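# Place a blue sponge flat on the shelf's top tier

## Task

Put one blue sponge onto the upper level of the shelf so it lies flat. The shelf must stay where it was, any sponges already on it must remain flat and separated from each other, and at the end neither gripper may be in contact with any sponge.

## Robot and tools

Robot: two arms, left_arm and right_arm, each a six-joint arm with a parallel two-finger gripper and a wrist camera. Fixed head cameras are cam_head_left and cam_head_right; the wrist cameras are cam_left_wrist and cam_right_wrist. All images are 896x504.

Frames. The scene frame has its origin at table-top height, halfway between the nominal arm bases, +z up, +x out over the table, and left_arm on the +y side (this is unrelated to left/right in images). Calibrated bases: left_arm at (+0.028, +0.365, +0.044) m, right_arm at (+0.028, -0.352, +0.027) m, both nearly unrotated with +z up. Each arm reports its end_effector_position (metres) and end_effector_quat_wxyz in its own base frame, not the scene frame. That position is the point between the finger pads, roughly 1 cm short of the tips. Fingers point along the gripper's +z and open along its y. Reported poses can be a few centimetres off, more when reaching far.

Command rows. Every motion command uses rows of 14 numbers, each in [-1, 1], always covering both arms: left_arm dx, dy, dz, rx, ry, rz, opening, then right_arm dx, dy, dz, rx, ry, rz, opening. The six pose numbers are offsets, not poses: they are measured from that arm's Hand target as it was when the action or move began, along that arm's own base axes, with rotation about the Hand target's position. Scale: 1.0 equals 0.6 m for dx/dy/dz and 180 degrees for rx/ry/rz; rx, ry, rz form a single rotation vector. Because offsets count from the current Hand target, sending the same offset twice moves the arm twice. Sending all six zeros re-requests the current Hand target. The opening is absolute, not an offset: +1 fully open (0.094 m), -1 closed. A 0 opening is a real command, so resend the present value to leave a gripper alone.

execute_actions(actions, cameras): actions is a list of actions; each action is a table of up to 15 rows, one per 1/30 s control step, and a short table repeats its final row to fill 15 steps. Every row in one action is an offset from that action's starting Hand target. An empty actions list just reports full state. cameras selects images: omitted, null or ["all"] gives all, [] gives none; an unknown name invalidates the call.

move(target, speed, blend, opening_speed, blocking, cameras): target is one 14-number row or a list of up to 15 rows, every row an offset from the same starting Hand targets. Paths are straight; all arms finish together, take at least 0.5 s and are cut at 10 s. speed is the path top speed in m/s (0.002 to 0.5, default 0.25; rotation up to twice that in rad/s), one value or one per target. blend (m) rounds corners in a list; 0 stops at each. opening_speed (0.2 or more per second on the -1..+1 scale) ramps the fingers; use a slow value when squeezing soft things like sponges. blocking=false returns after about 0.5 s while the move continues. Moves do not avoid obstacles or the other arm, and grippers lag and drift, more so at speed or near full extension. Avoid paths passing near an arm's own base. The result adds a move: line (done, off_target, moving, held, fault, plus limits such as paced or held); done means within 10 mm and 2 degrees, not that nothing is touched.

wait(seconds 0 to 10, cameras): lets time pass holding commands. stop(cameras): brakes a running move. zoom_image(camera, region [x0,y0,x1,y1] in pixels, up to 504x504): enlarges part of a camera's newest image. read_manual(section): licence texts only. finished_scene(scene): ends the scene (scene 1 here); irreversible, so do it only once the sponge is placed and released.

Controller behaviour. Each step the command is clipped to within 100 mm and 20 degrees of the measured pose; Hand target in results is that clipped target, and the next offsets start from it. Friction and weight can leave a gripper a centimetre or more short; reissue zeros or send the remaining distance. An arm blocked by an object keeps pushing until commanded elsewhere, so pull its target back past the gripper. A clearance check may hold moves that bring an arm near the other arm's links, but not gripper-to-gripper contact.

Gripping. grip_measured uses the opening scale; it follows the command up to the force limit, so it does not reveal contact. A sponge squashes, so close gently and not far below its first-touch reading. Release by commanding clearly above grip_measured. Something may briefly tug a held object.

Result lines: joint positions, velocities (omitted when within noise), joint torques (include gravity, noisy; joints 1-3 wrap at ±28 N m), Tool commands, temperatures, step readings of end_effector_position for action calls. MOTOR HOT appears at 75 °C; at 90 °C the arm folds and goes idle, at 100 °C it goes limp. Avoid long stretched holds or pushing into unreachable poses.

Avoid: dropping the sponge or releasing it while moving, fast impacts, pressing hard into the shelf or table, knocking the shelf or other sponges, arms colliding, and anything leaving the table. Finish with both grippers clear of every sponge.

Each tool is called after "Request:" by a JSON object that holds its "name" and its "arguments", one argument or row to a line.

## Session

Request:
{"name": "execute_actions", "arguments": {
  "actions": []
}}

Scene clock: 0.00 s.
left_arm: end_effector_position=(+0.4062, +0.0450, +0.1053) grip_measured=+1.000 end_effector_quat_wxyz=(+0.570, -0.097, +0.805, +0.133) | right_arm: end_effector_position=(+0.4027, -0.0245, +0.1138) grip_measured=+1.000 end_effector_quat_wxyz=(+0.606, +0.063, +0.791, -0.059)
Joint positions: left_arm=[-0.056 1.587 0.449 0.792 -0.383 -0.025 0.094] | right_arm=[0.02 1.559 0.378 0.914 0.19 0.035 0.094]
Joint velocities: within noise
Joint torques (N m): no reading
Motor temperatures (°C): left_arm=[26 27 28 25 24 27 28] | right_arm=[27 29 26 27 27 28 28]
Heat: left arm: 28 °C; right arm: 29 °C.
Hand target: left_arm +0.4116, +0.0458, +0.1221; +0.590, -0.105, +0.790, +0.131 | right_arm +0.4073, -0.0259, +0.1300; +0.624, +0.070, +0.776, -0.058
Tool commands: left_gripper/opening=+1.0 right_gripper/opening=+1.0

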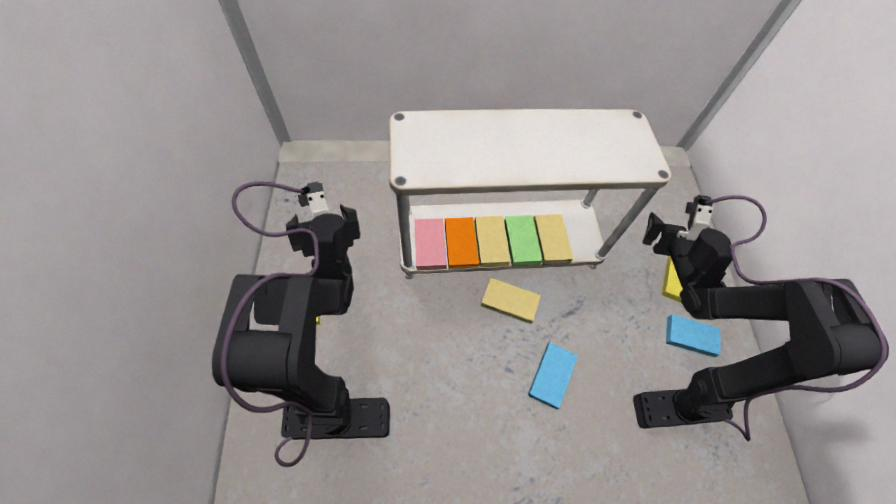

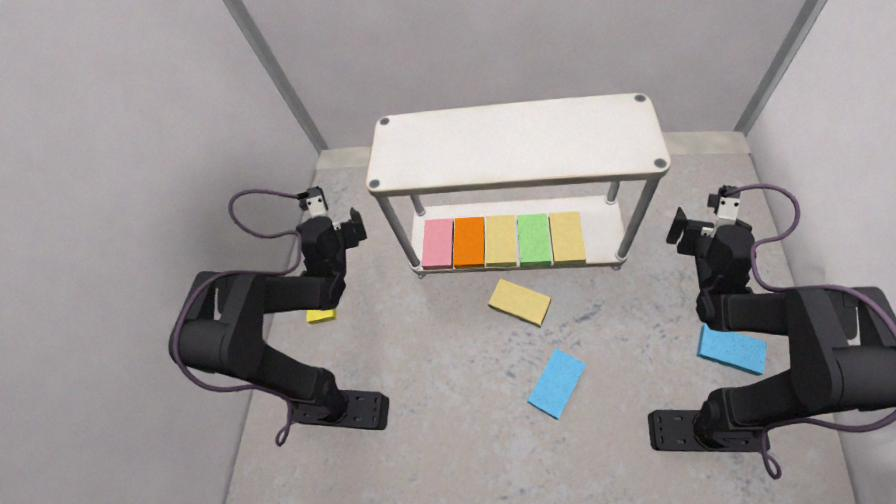

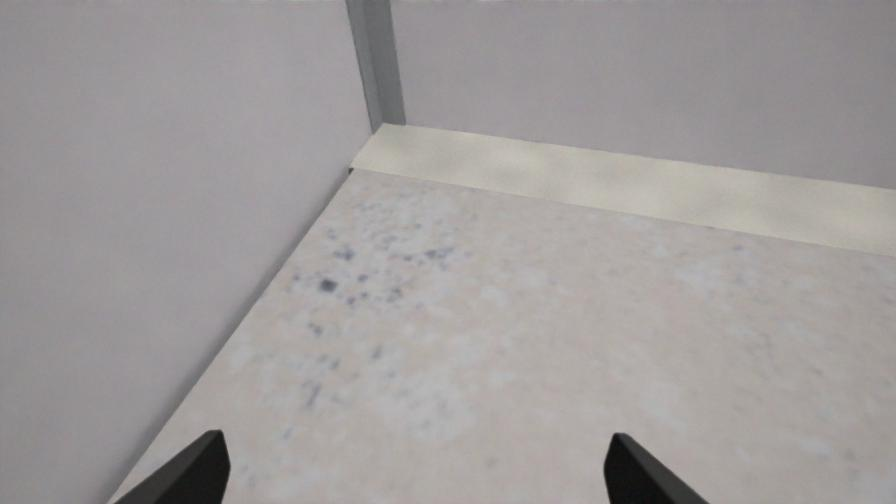

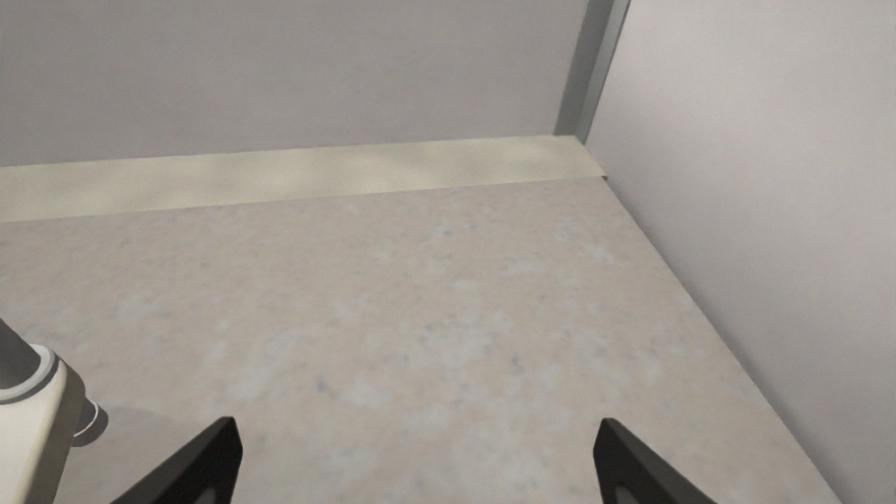

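Request:
{"name": "move", "arguments": {
  "target": [
    [0,0,0,0,0,0,1,-0.32,0.02,0.15,0,0,0,1],
    [0,0,0,0,0,0,1,-0.537,0.427,0.283,-0.177,0.298,0.415,1]
  ],
  "blend": 0.05
}}

Scene clock: 6.37 s.
left_arm: end_effector_position=(+0.4062, +0.0450, +0.1053) grip_measured=+1.000 end_effector_quat_wxyz=(+0.570, -0.097, +0.805, +0.133) | right_arm: end_effector_position=(+0.0909, +0.2316, +0.2863) grip_measured=+1.000 end_effector_quat_wxyz=(+0.167, -0.567, +0.799, +0.111)
Joint positions: left_arm=[-0.056 1.587 0.449 0.792 -0.383 -0.025 0.094] | right_arm=[1.189 1.277 1.642 -1.531 -0.005 -0.045 0.094]
Joint torques (N m): left_arm=[0.02 -4.88 5.33 1.72 -0.11 -0.02] | right_arm=[0.34 -3.1 7.8 0.78 -0.13 -0.07]
Hand target: left_arm +0.4116, +0.0458, +0.1221; +0.590, -0.105, +0.790, +0.131 | right_arm +0.0851, +0.2303, +0.2998; +0.142, -0.579, +0.797, +0.102
Off the commanded pose: left_arm 0.018 m, 3 deg | right_arm 0.015 m, 3 deg.
joint sent to its limit (right arm) — joint 4 (wrist pitch), lower limit. The joint targets are off in position and orientation.
move: off_target (left_arm, right_arm); limits=paced

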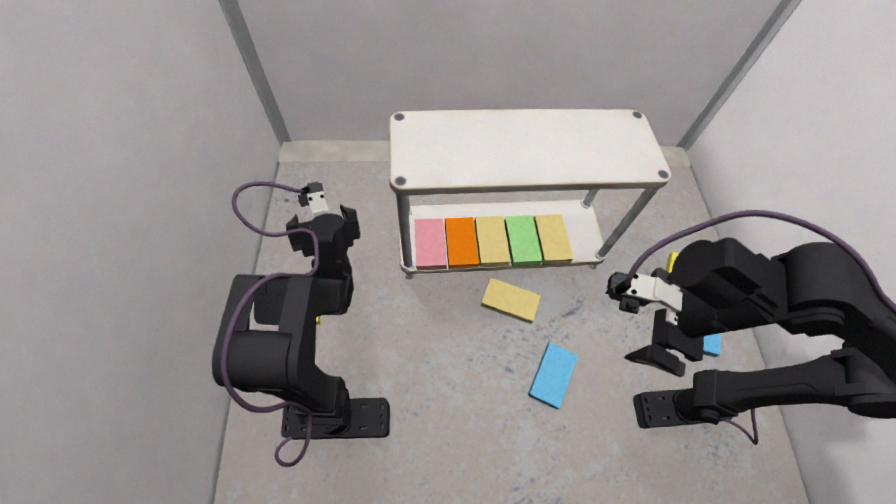

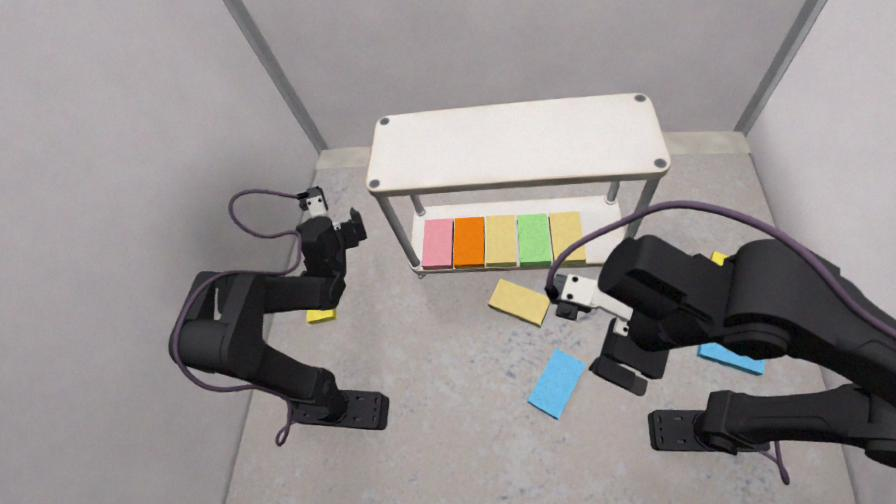

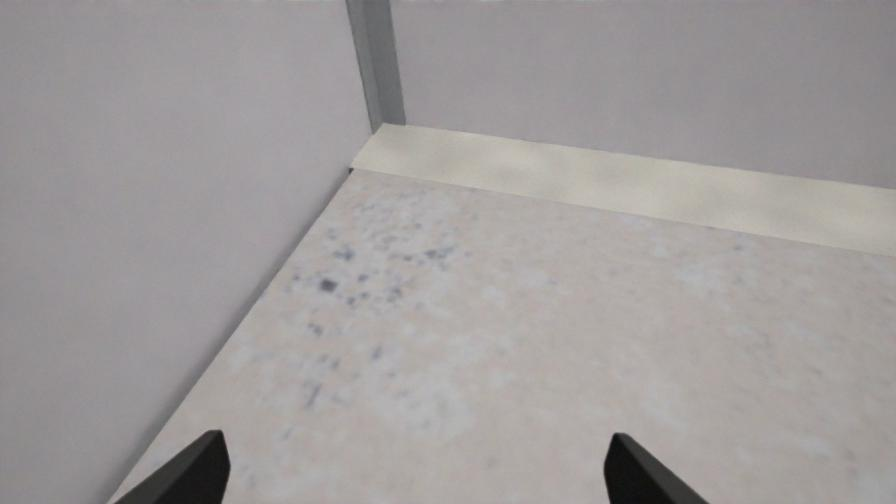

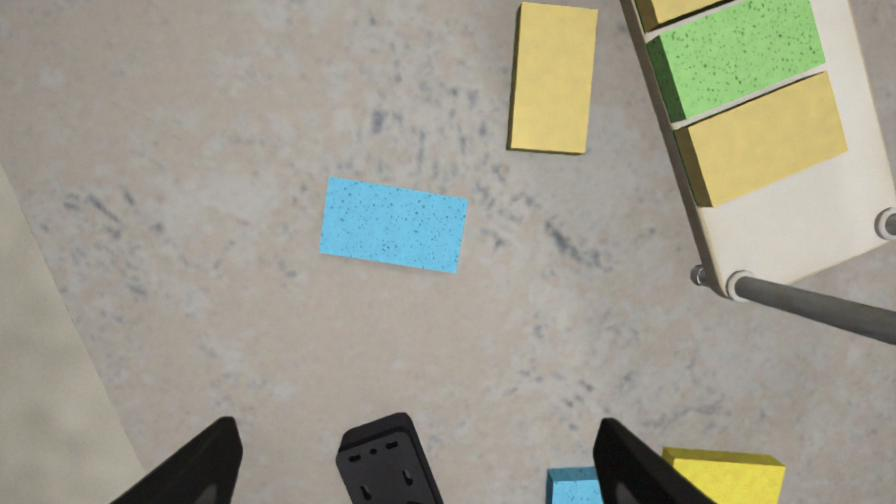

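Request:
{"name": "move", "arguments": {
  "target": [0,0,0,0,0,0,1,-0.012,0.098,-0.3,-0.112,-0.047,0.451,1],
  "speed": 0.3
}}

Scene clock: 10.83 s.
left_arm: end_effector_position=(+0.4062, +0.0450, +0.1053) grip_measured=+1.000 end_effector_quat_wxyz=(+0.570, -0.097, +0.805, +0.133) | right_arm: end_effector_position=(+0.0797, +0.2859, +0.1211) grip_measured=+1.000 end_effector_quat_wxyz=(+0.009, +0.972, -0.234, +0.002)
Joint positions: left_arm=[-0.056 1.587 0.449 0.792 -0.383 -0.025 0.094] | right_arm=[1.298 1.682 1.396 -1.302 0.004 -1.372 0.094]
Joint torques (N m): left_arm=[0.02 -4.9 5.29 1.74 -0.11 -0.03] | right_arm=[0.32 -6.76 3.81 0.47 -0.04 -0.07]
Hand target: left_arm +0.4116, +0.0458, +0.1221; +0.590, -0.105, +0.790, +0.131 | right_arm +0.0779, +0.2891, +0.1198; +0.000, +0.974, -0.225, -0.001
Off the commanded pose: left_arm 0.018 m, 3 deg | right_arm 0.004 m, 1 deg.
move: off_target (left_arm)

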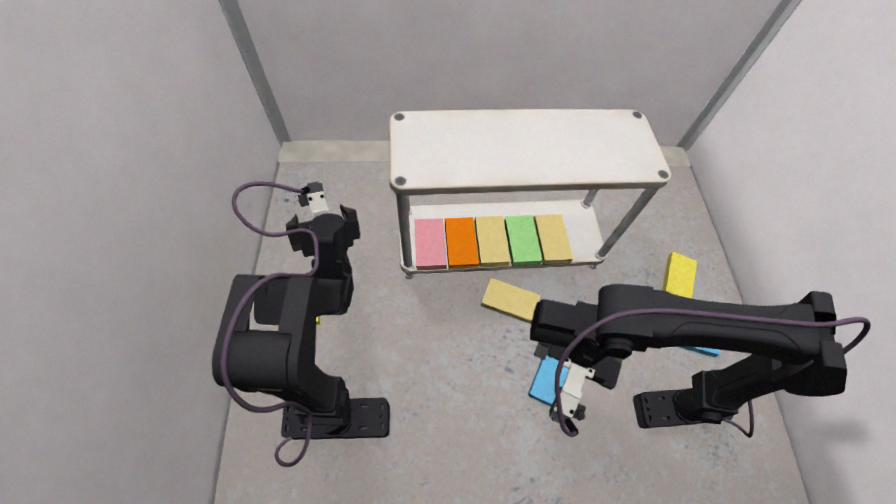

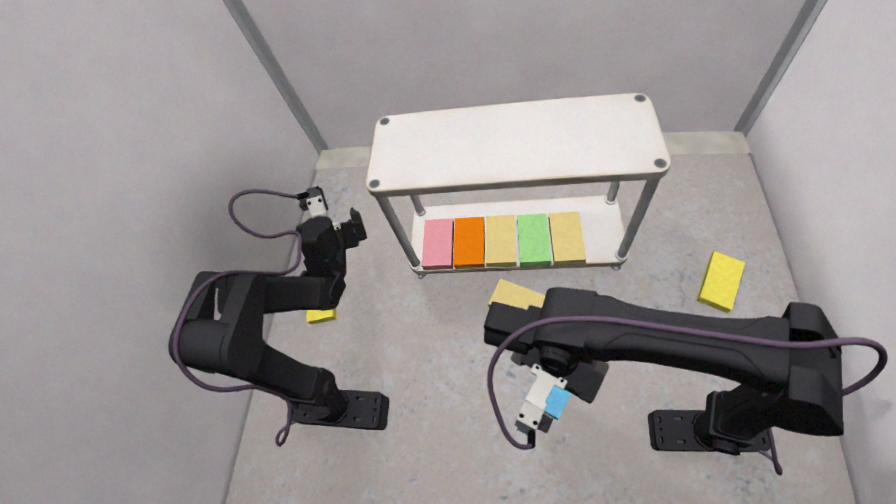

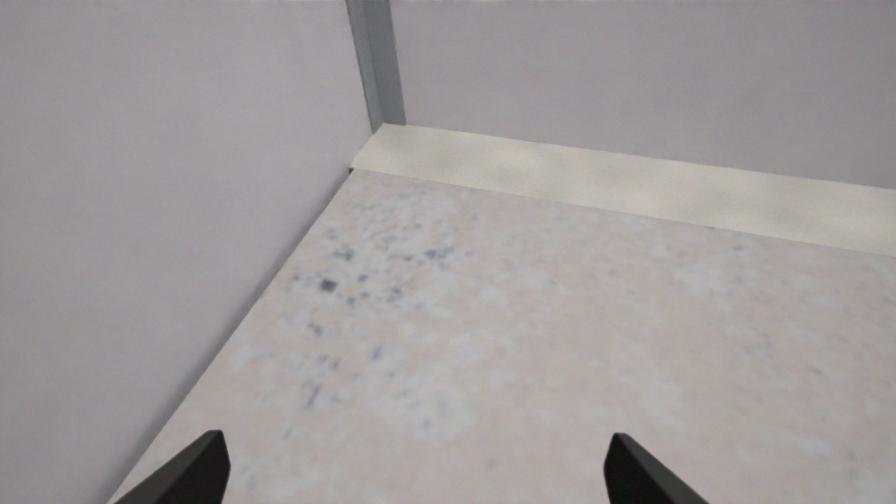

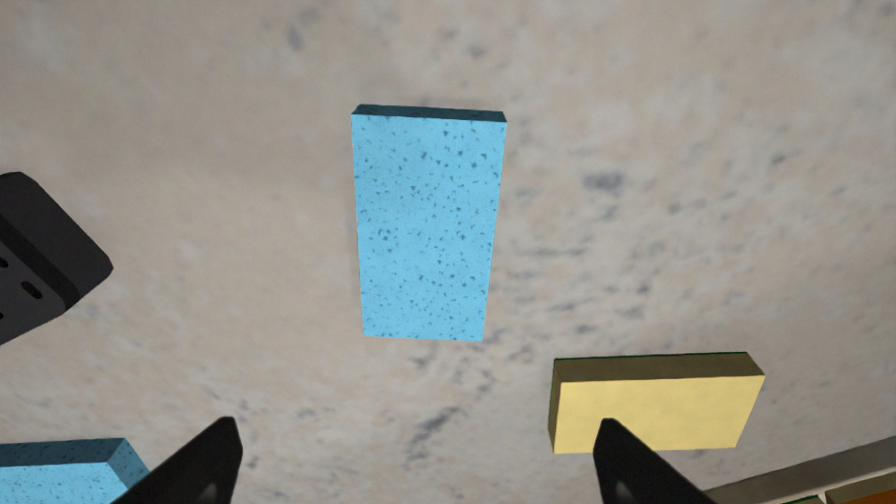

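Request:
{"name": "move", "arguments": {
  "target": [0,0,0,0,0,0,1,-0.004,0.013,-0.2,0,0,0.006,1],
  "speed": 0.12,
  "cameras": ["cam_head_left","cam_right_wrist"]
}}

Scene clock: 13.60 s.
left_arm: end_effector_position=(+0.4062, +0.0450, +0.1053) grip_measured=+1.000 end_effector_quat_wxyz=(+0.570, -0.097, +0.805, +0.133) | right_arm: end_effector_position=(+0.0792, +0.2929, +0.0004) grip_measured=+1.000 end_effector_quat_wxyz=(+0.010, +0.974, -0.228, +0.002)
Joint positions: left_arm=[-0.056 1.587 0.449 0.792 -0.383 -0.025 0.094] | right_arm=[1.306 1.836 1.079 -0.833 0.004 -1.376 0.094]
Joint torques (N m): left_arm=[0.01 -4.89 5.29 1.75 -0.12 -0.04] | right_arm=[0.39 -7.3 3.43 0.48 -0.04 -0.07]
Hand target: left_arm +0.4116, +0.0458, +0.1221; +0.590, -0.105, +0.790, +0.131 | right_arm +0.0755, +0.2969, -0.0002; +0.000, +0.977, -0.215, -0.001
Off the commanded pose: left_arm 0.018 m, 3 deg | right_arm 0.006 m, 2 deg.
move: off_target (left_arm)
Images, in order: cam_head_left, cam_right_wrist.

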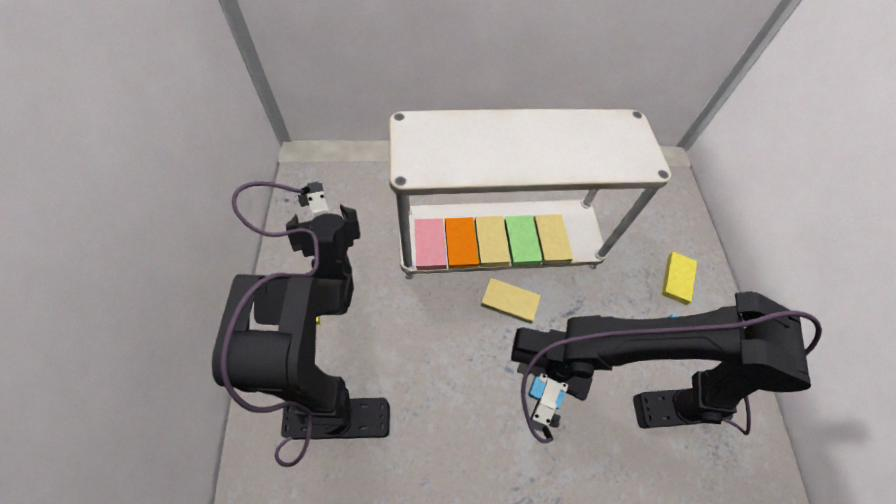

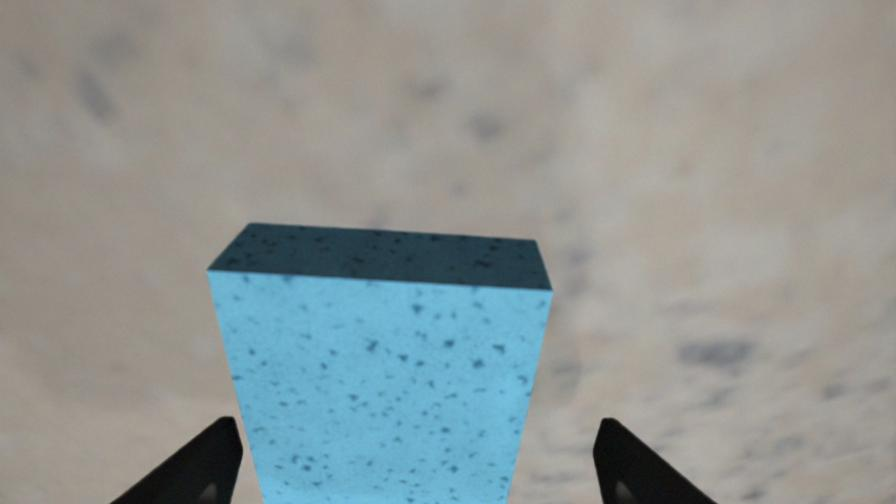

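Request:
{"name": "move", "arguments": {
  "target": [
    [0,0,0,0,0,0,1,-0.005,-0.01,0,0,0,-0.018,1],
    [0,0,0,0,0,0,1,-0.005,-0.01,-0.01,0,0,-0.018,1]
  ],
  "speed": 0.06,
  "cameras": ["cam_right_wrist"]
}}

Scene clock: 15.13 s.
left_arm: end_effector_position=(+0.4062, +0.0450, +0.1053) grip_measured=+1.000 end_effector_quat_wxyz=(+0.570, -0.097, +0.805, +0.133) | right_arm: end_effector_position=(+0.0760, +0.2861, -0.0082) grip_measured=+1.000 end_effector_quat_wxyz=(+0.014, +0.969, -0.248, +0.002)
Joint positions: left_arm=[-0.056 1.587 0.449 0.792 -0.383 -0.025 0.094] | right_arm=[1.31 1.836 1.039 -0.802 0.004 -1.33 0.094]
Joint torques (N m): left_arm=[0.05 -4.94 5.31 1.74 -0.11 -0.03] | right_arm=[0.42 -7.87 3.21 0.45 -0.04 0.06]
Hand target: left_arm +0.4116, +0.0458, +0.1221; +0.590, -0.105, +0.790, +0.131 | right_arm +0.0725, +0.2909, -0.0062; +0.000, +0.970, -0.243, -0.001
Off the commanded pose: left_arm 0.018 m, 3 deg | right_arm 0.006 m, 2 deg.
move: off_target (left_arm)
Images, in order: cam_right_wrist.

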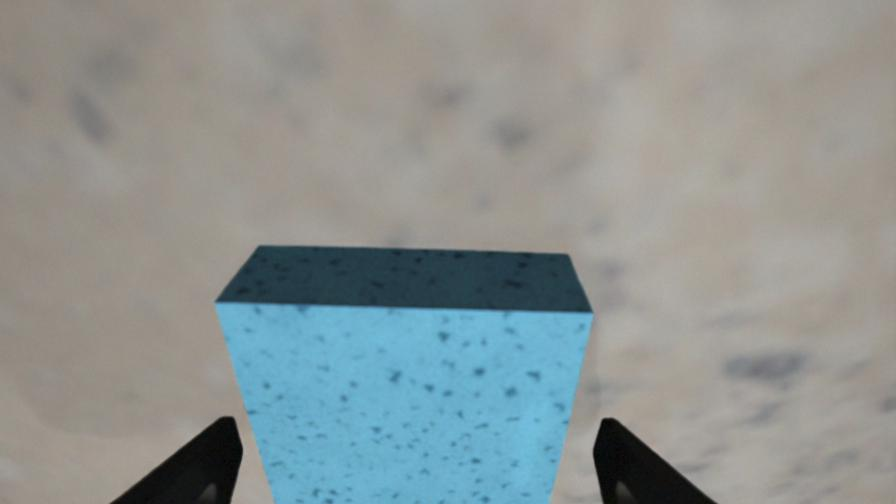

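Request:
{"name": "move", "arguments": {
  "target": [
    [0,0,0,0,0,0,1,0,0,0,0,0,0,0.1],
    [0,0,0,0,0,0,1,0,0,0.1,0,0,0,0.1],
    [0,0,0,0,0,0,1,0.005,0,0.1,0,0,-0.433,0.1]
  ],
  "speed": [0.1,0.12,0.5],
  "opening_speed": 1
}}

Scene clock: 20.00 s.
left_arm: end_effector_position=(+0.4062, +0.0450, +0.1053) grip_measured=+1.000 end_effector_quat_wxyz=(+0.570, -0.097, +0.805, +0.133) | right_arm: end_effector_position=(+0.0732, +0.2780, +0.0367) grip_measured=+0.336 end_effector_quat_wxyz=(-0.022, -0.605, +0.796, -0.017)
Joint positions: left_arm=[-0.056 1.587 0.449 0.792 -0.383 -0.025 0.094] | right_arm=[1.31 1.751 1.131 -1.006 0.001 0.01 0.063]
Joint torques (N m): left_arm=[0.02 -4.93 5.24 1.73 -0.11 -0.03] | right_arm=[-0.03 -8.55 7.39 0.02 -0.03 0.07]
Hand target: left_arm +0.4116, +0.0458, +0.1221; +0.590, -0.105, +0.790, +0.131 | right_arm +0.0755, +0.2909, +0.0538; +0.000, -0.601, +0.799, +0.000
Off the commanded pose: left_arm 0.018 m, 3 deg | right_arm 0.022 m, 3 deg.
move: off_target (left_arm, right_arm)

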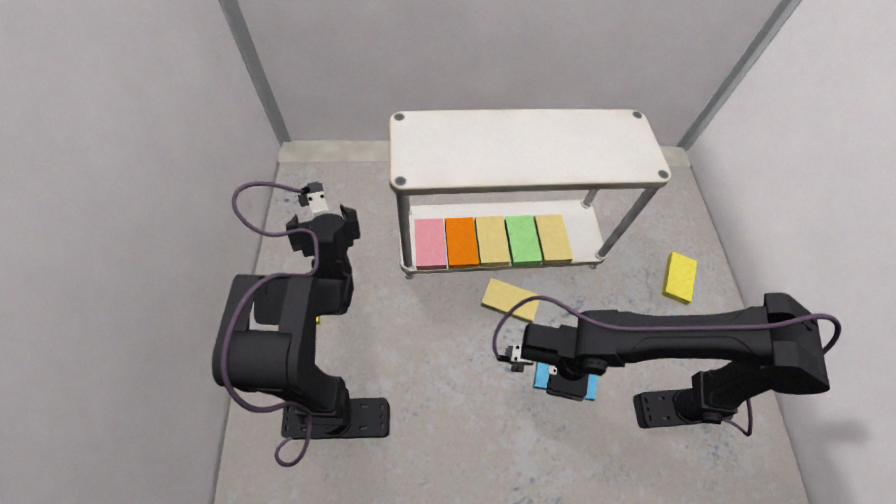

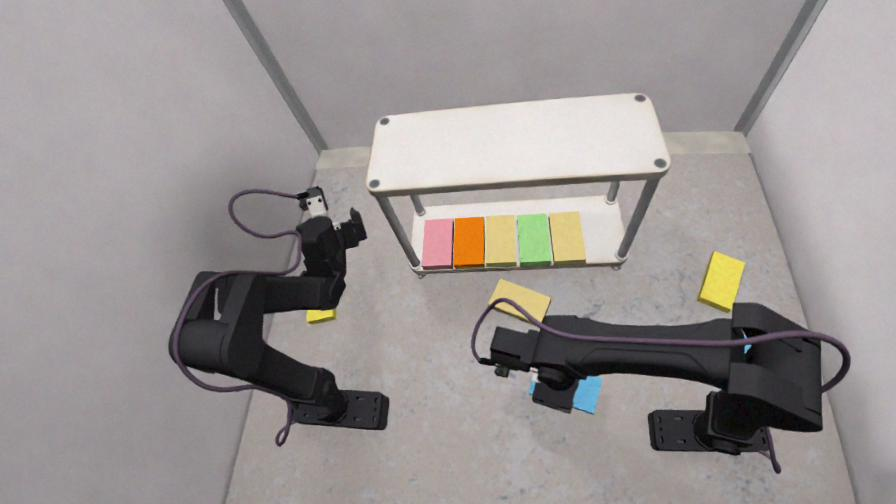

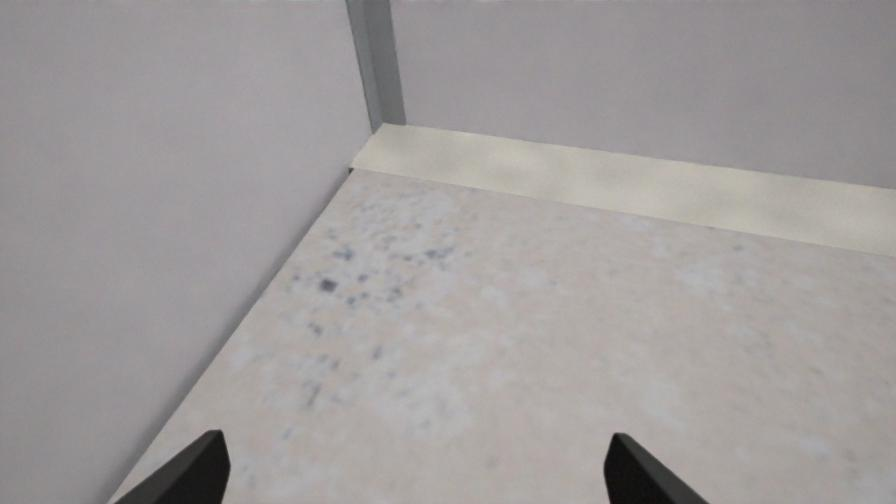

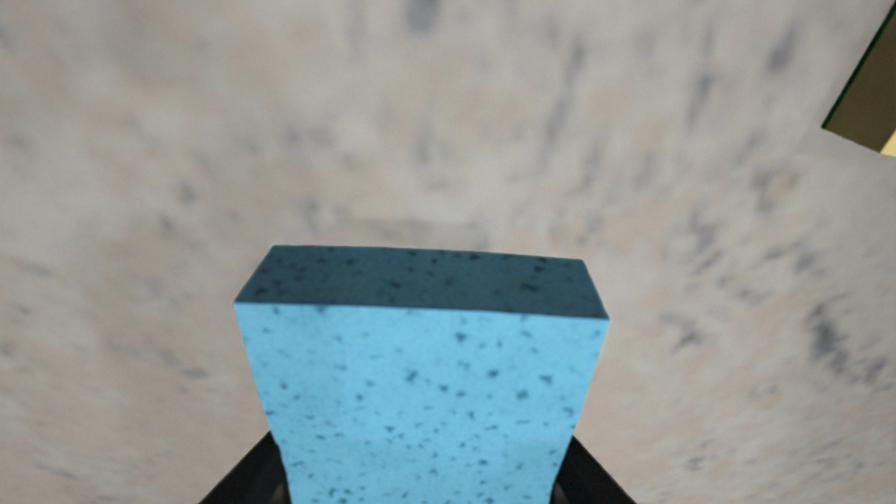

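Request:
{"name": "move", "arguments": {
  "target": [
    [0,0,0,0,0,0,1,0,0,-0.084,0,0,0,0.1],
    [0,0,0,0,0,0,1,0,0,-0.084,0,0,0,1],
    [0,0,0,0,0,0,1,-0.007,-0.024,0.06,0.268,-0.074,0,1]
  ],
  "speed": [0.08,0.1,0.25],
  "opening_speed": 1.5
}}

Scene clock: 25.67 s.
left_arm: end_effector_position=(+0.4062, +0.0450, +0.1053) grip_measured=+1.000 end_effector_quat_wxyz=(+0.570, -0.097, +0.805, +0.133) | right_arm: end_effector_position=(+0.0701, +0.2681, +0.0803) grip_measured=+0.997 end_effector_quat_wxyz=(+0.310, -0.556, +0.733, +0.240)
Joint positions: left_arm=[-0.056 1.587 0.449 0.792 -0.383 -0.025 0.094] | right_arm=[1.315 0.903 0.367 -0.229 0.005 0.015 0.094]
Joint torques (N m): left_arm=[0.05 -4.94 5.3 1.74 -0.1 -0.04] | right_arm=[0.43 -2.24 4.41 2.39 0.03 0.07]
Hand target: left_arm +0.4116, +0.0458, +0.1221; +0.590, -0.105, +0.790, +0.131 | right_arm +0.0713, +0.2765, +0.0898; +0.335, -0.545, +0.724, +0.258
Off the commanded pose: left_arm 0.018 m, 3 deg | right_arm 0.013 m, 4 deg.
move: off_target (left_arm, right_arm)

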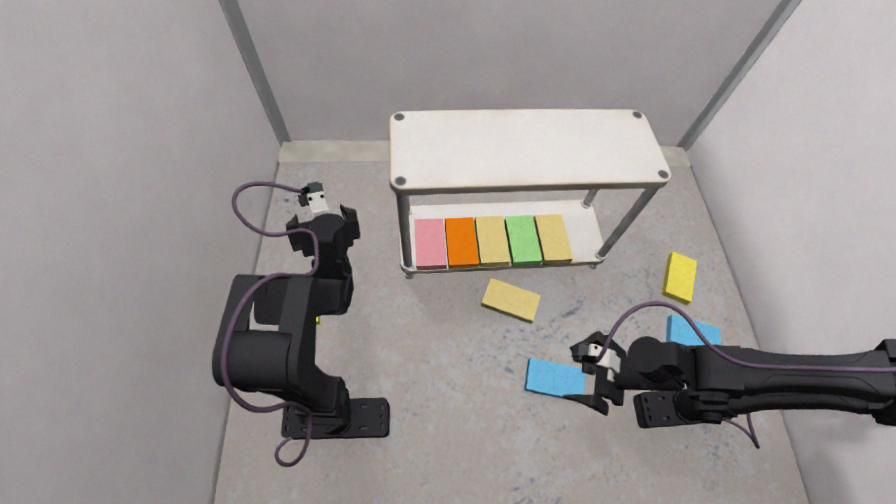

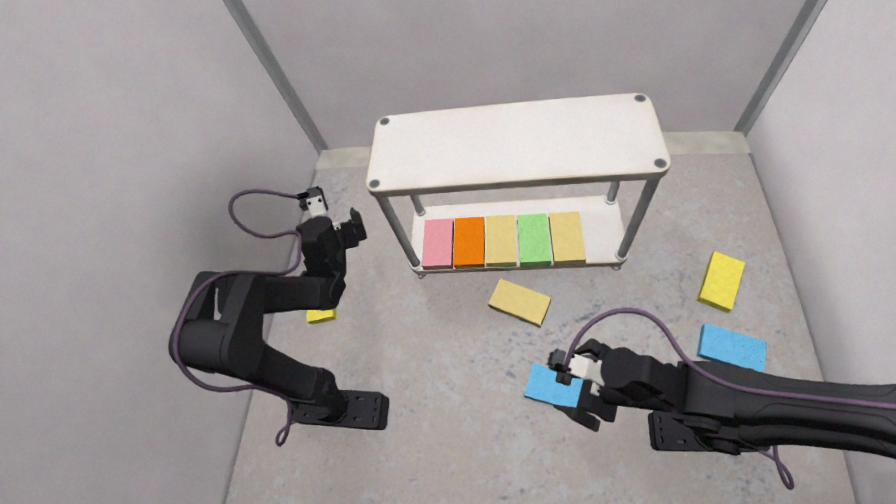

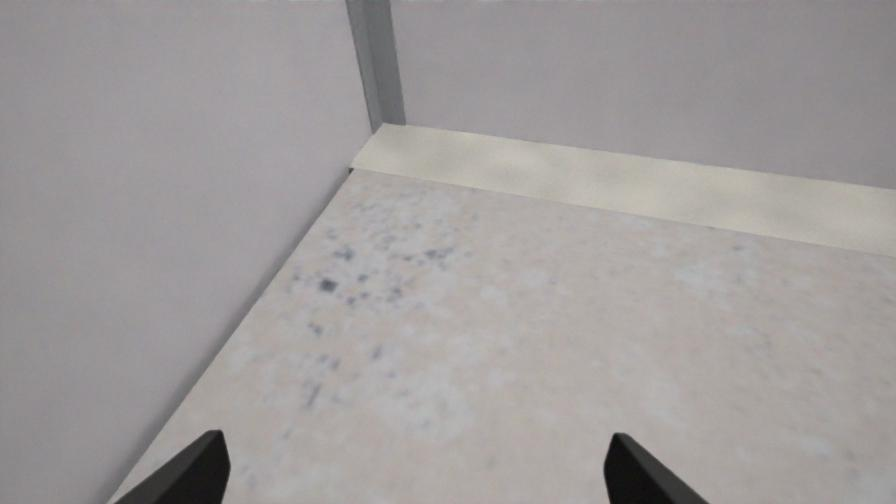

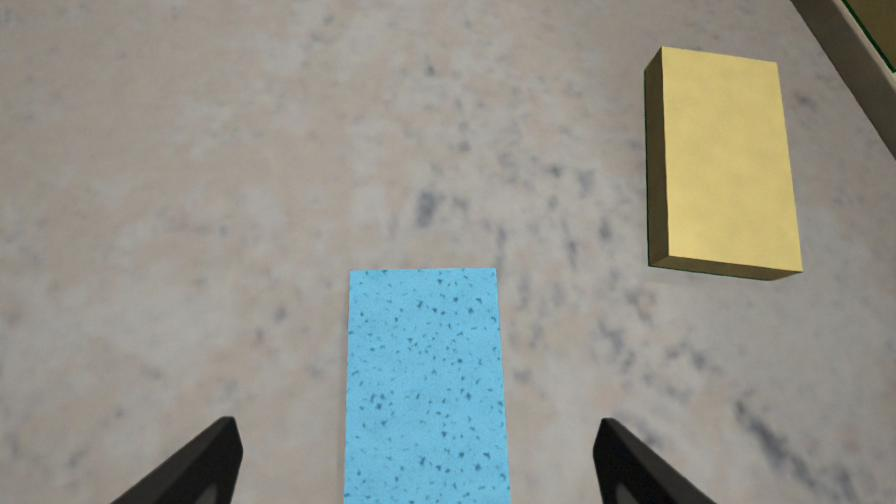

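Request:
{"name": "move", "arguments": {
  "target": [0,0,0,0,0,0,1,0,0,-0.148,0.01,-0.003,0,1],
  "speed": 0.1,
  "cameras": ["cam_right_wrist"]
}}

Scene clock: 28.07 s.
left_arm: end_effector_position=(+0.4062, +0.0450, +0.1053) grip_measured=+1.000 end_effector_quat_wxyz=(+0.570, -0.097, +0.805, +0.133) | right_arm: end_effector_position=(+0.0678, +0.2696, -0.0094) grip_measured=+0.997 end_effector_quat_wxyz=(+0.324, -0.555, +0.724, +0.251)
Joint positions: left_arm=[-0.056 1.587 0.449 0.792 -0.383 -0.025 0.094] | right_arm=[1.327 1.397 0.072 0.598 0.01 0.013 0.094]
Joint torques (N m): left_arm=[0.03 -4.86 5.29 1.74 -0.12 -0.03] | right_arm=[0.34 -2.74 2.63 2.45 0.01 0.07]
Hand target: left_arm +0.4116, +0.0458, +0.1221; +0.590, -0.105, +0.790, +0.131 | right_arm +0.0713, +0.2765, +0.0010; +0.347, -0.541, +0.718, +0.267
Off the commanded pose: left_arm 0.018 m, 3 deg | right_arm 0.013 m, 4 deg.
move: off_target (left_arm, right_arm)
Images, in order: cam_right_wrist.

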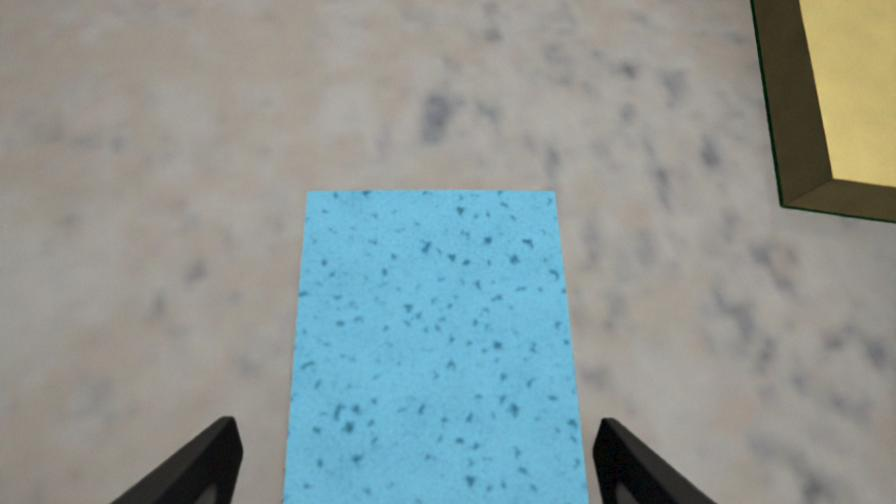

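Request:
{"name": "move", "arguments": {
  "target": [
    [0,0,0,0,0,0,1,0.006,0,0.003,0,0,0,1],
    [0,0,0,0,0,0,1,0.006,0,0.003,0,0,0,0.1],
    [0,0,0,0,0,0,1,0.006,0,0.2,0,0,0,0.1],
    [0,0,0,0,0,0,1,0.215,-0.128,0.68,0,0,-0.139,0.1]
  ],
  "speed": [0.05,0.1,0.13,0.2],
  "blend": [0,0,0.05,0],
  "opening_speed": 1
}}

Scene clock: 34.93 s.
left_arm: end_effector_position=(+0.4062, +0.0450, +0.1053) grip_measured=+1.000 end_effector_quat_wxyz=(+0.570, -0.097, +0.805, +0.133) | right_arm: end_effector_position=(+0.2093, +0.2034, +0.3983) grip_measured=+0.362 end_effector_quat_wxyz=(+0.393, -0.364, +0.825, +0.180)
Joint positions: left_arm=[-0.056 1.587 0.449 0.792 -0.383 -0.025 0.094] | right_arm=[0.698 1.225 1.823 -1.281 -0.114 -0.079 0.064]
Joint torques (N m): left_arm=[0.05 -4.86 5.27 1.74 -0.11 -0.04] | right_arm=[-0.53 -2.47 7.41 1.37 -0.21 -0.07]
Motor temperatures (°C): left_arm=[26 28 29 30 24 27 28] | right_arm=[27 30 28 30 27 28 29]
Hand target: left_arm +0.4116, +0.0458, +0.1221; +0.590, -0.105, +0.790, +0.131 | right_arm +0.2003, +0.1997, +0.4090; +0.397, -0.372, +0.818, +0.186
Off the commanded pose: left_arm 0.018 m, 3 deg | right_arm 0.014 m, 2 deg.
move: off_target (left_arm, right_arm); target 2's new opening was sent with right_arm's hand 0.015 m and 4 deg from that target

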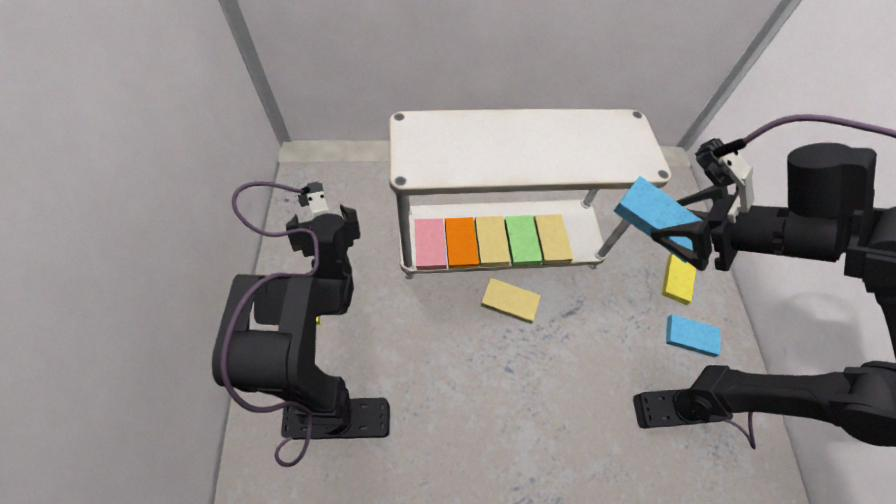

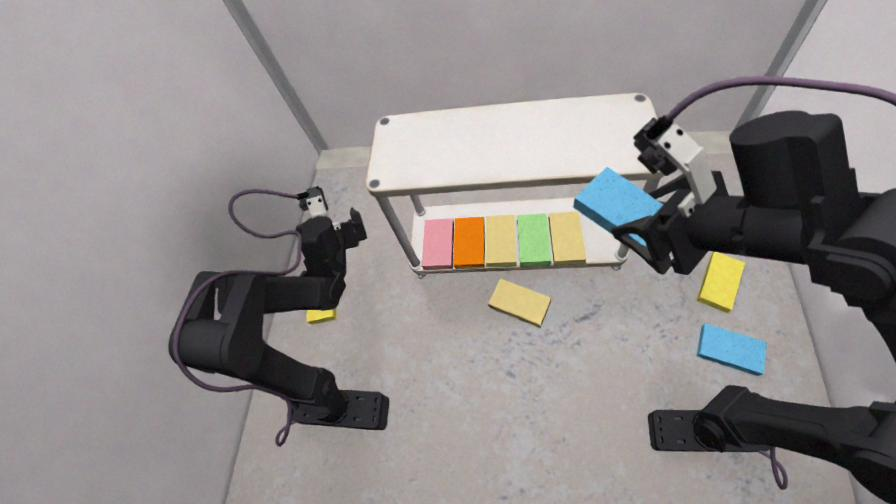

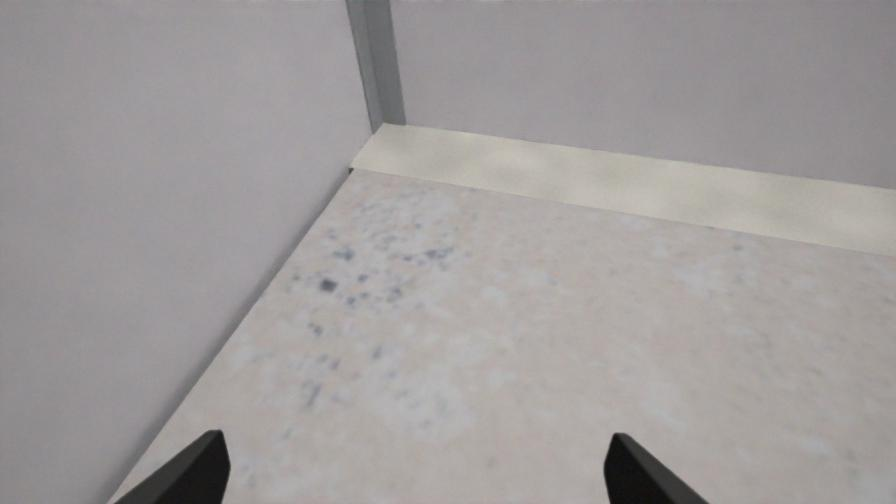

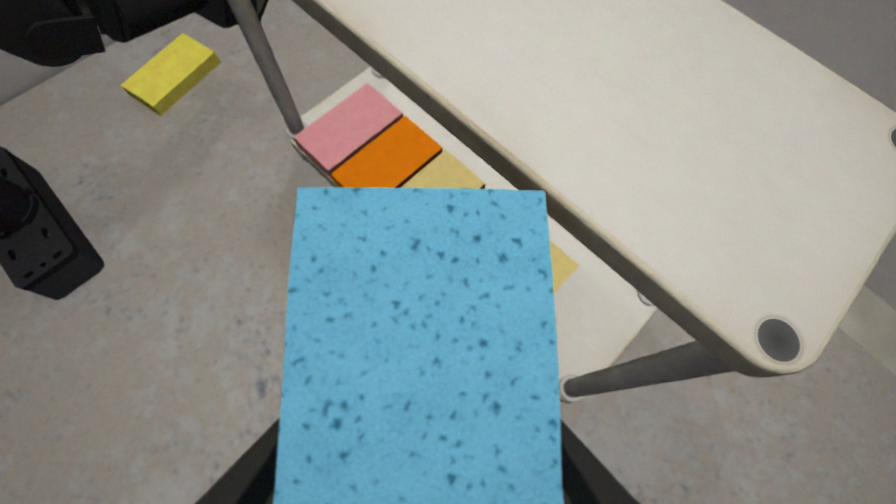

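Request:
{"name": "move", "arguments": {
  "target": [0,0,0,0,0,0,1,0.325,0.012,-0.032,-0.0066,0.012,-0.109,0.1],
  "speed": 0.15
}}

Request:
{"name": "zoom_image", "arguments": {
  "camera": "cam_head_left",
  "region": [500, 70, 700, 230]
}}

Scene clock: 37.80 s.
left_arm: end_effector_position=(+0.4062, +0.0450, +0.1053) grip_measured=+1.000 end_effector_quat_wxyz=(+0.570, -0.097, +0.805, +0.133) | right_arm: end_effector_position=(+0.3893, +0.2061, +0.3635) grip_measured=+0.362 end_effector_quat_wxyz=(+0.364, -0.235, +0.895, +0.107)
Joint positions: left_arm=[-0.056 1.587 0.449 0.792 -0.383 -0.025 0.094] | right_arm=[0.462 1.78 2.248 -1.263 -0.056 -0.028 0.064]
Joint torques (N m): left_arm=[0.06 -4.9 5.23 1.75 -0.11 -0.04] | right_arm=[-0.51 -7.28 7.94 2.02 -0.01 0.07]
Hand target: left_arm +0.4116, +0.0458, +0.1221; +0.590, -0.105, +0.790, +0.131 | right_arm +0.3953, +0.2069, +0.3898; +0.404, -0.228, +0.879, +0.114
Off the commanded pose: left_arm 0.018 m, 3 deg | right_arm 0.027 m, 5 deg.
move: off_target (left_arm, right_arm)

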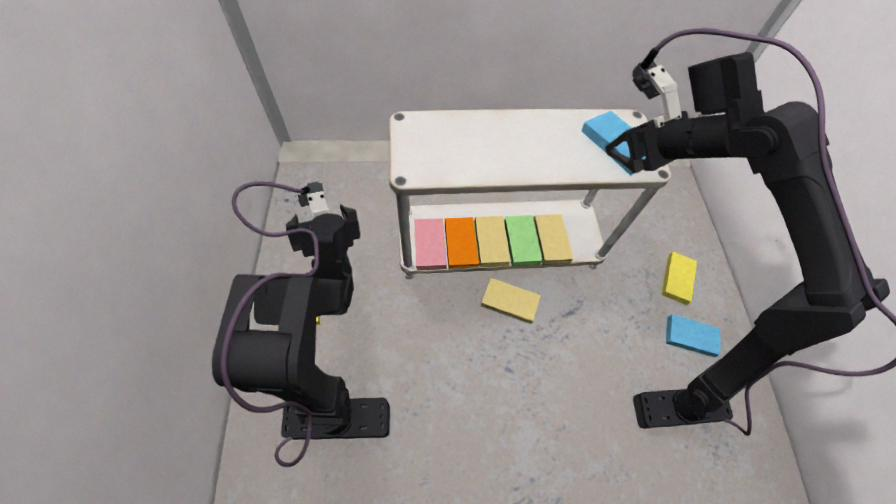

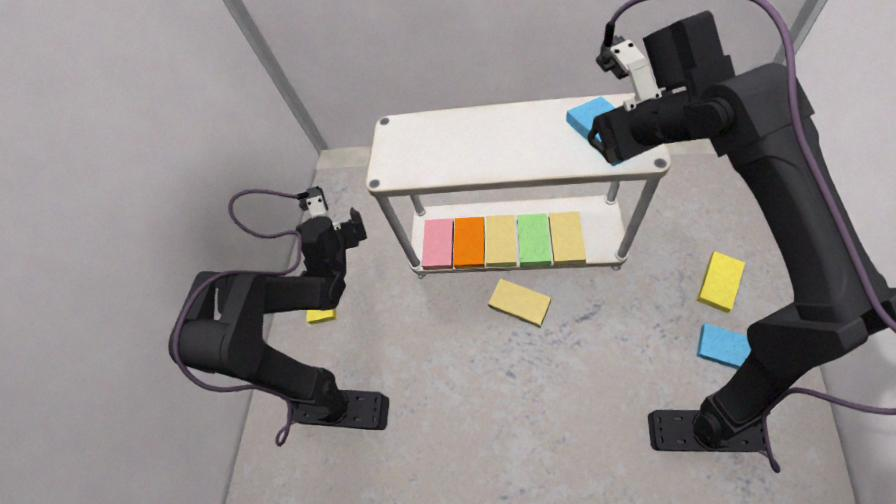

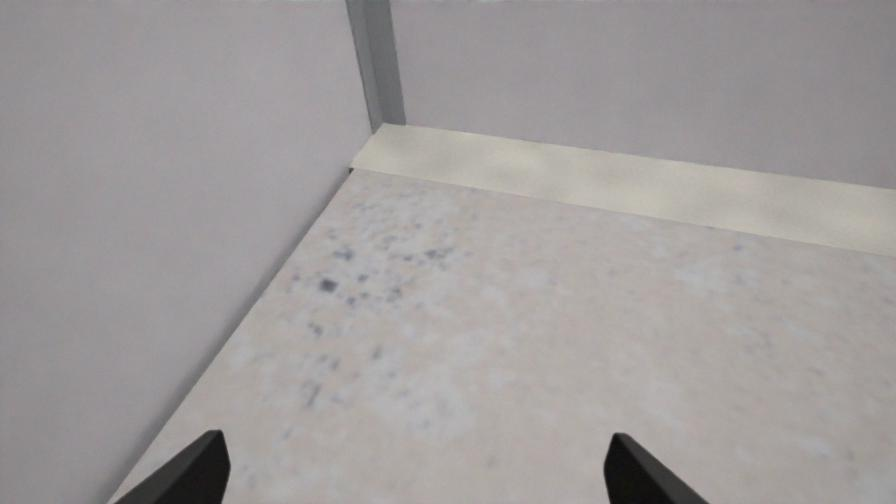

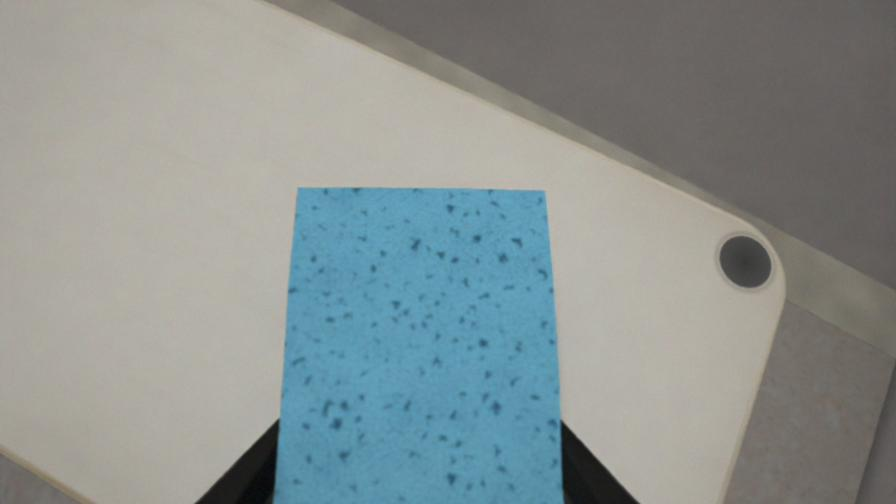

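Scaled by 2.520 from the camera's 896x504 image, which has a finer 1280x720 frame.

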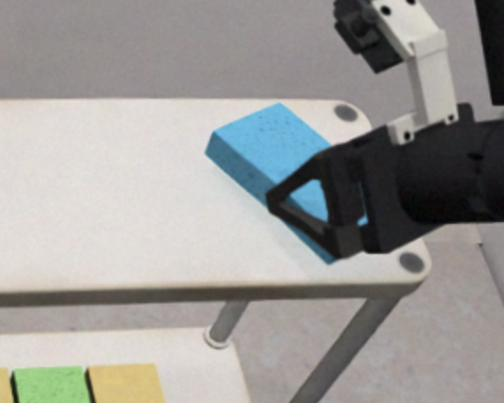

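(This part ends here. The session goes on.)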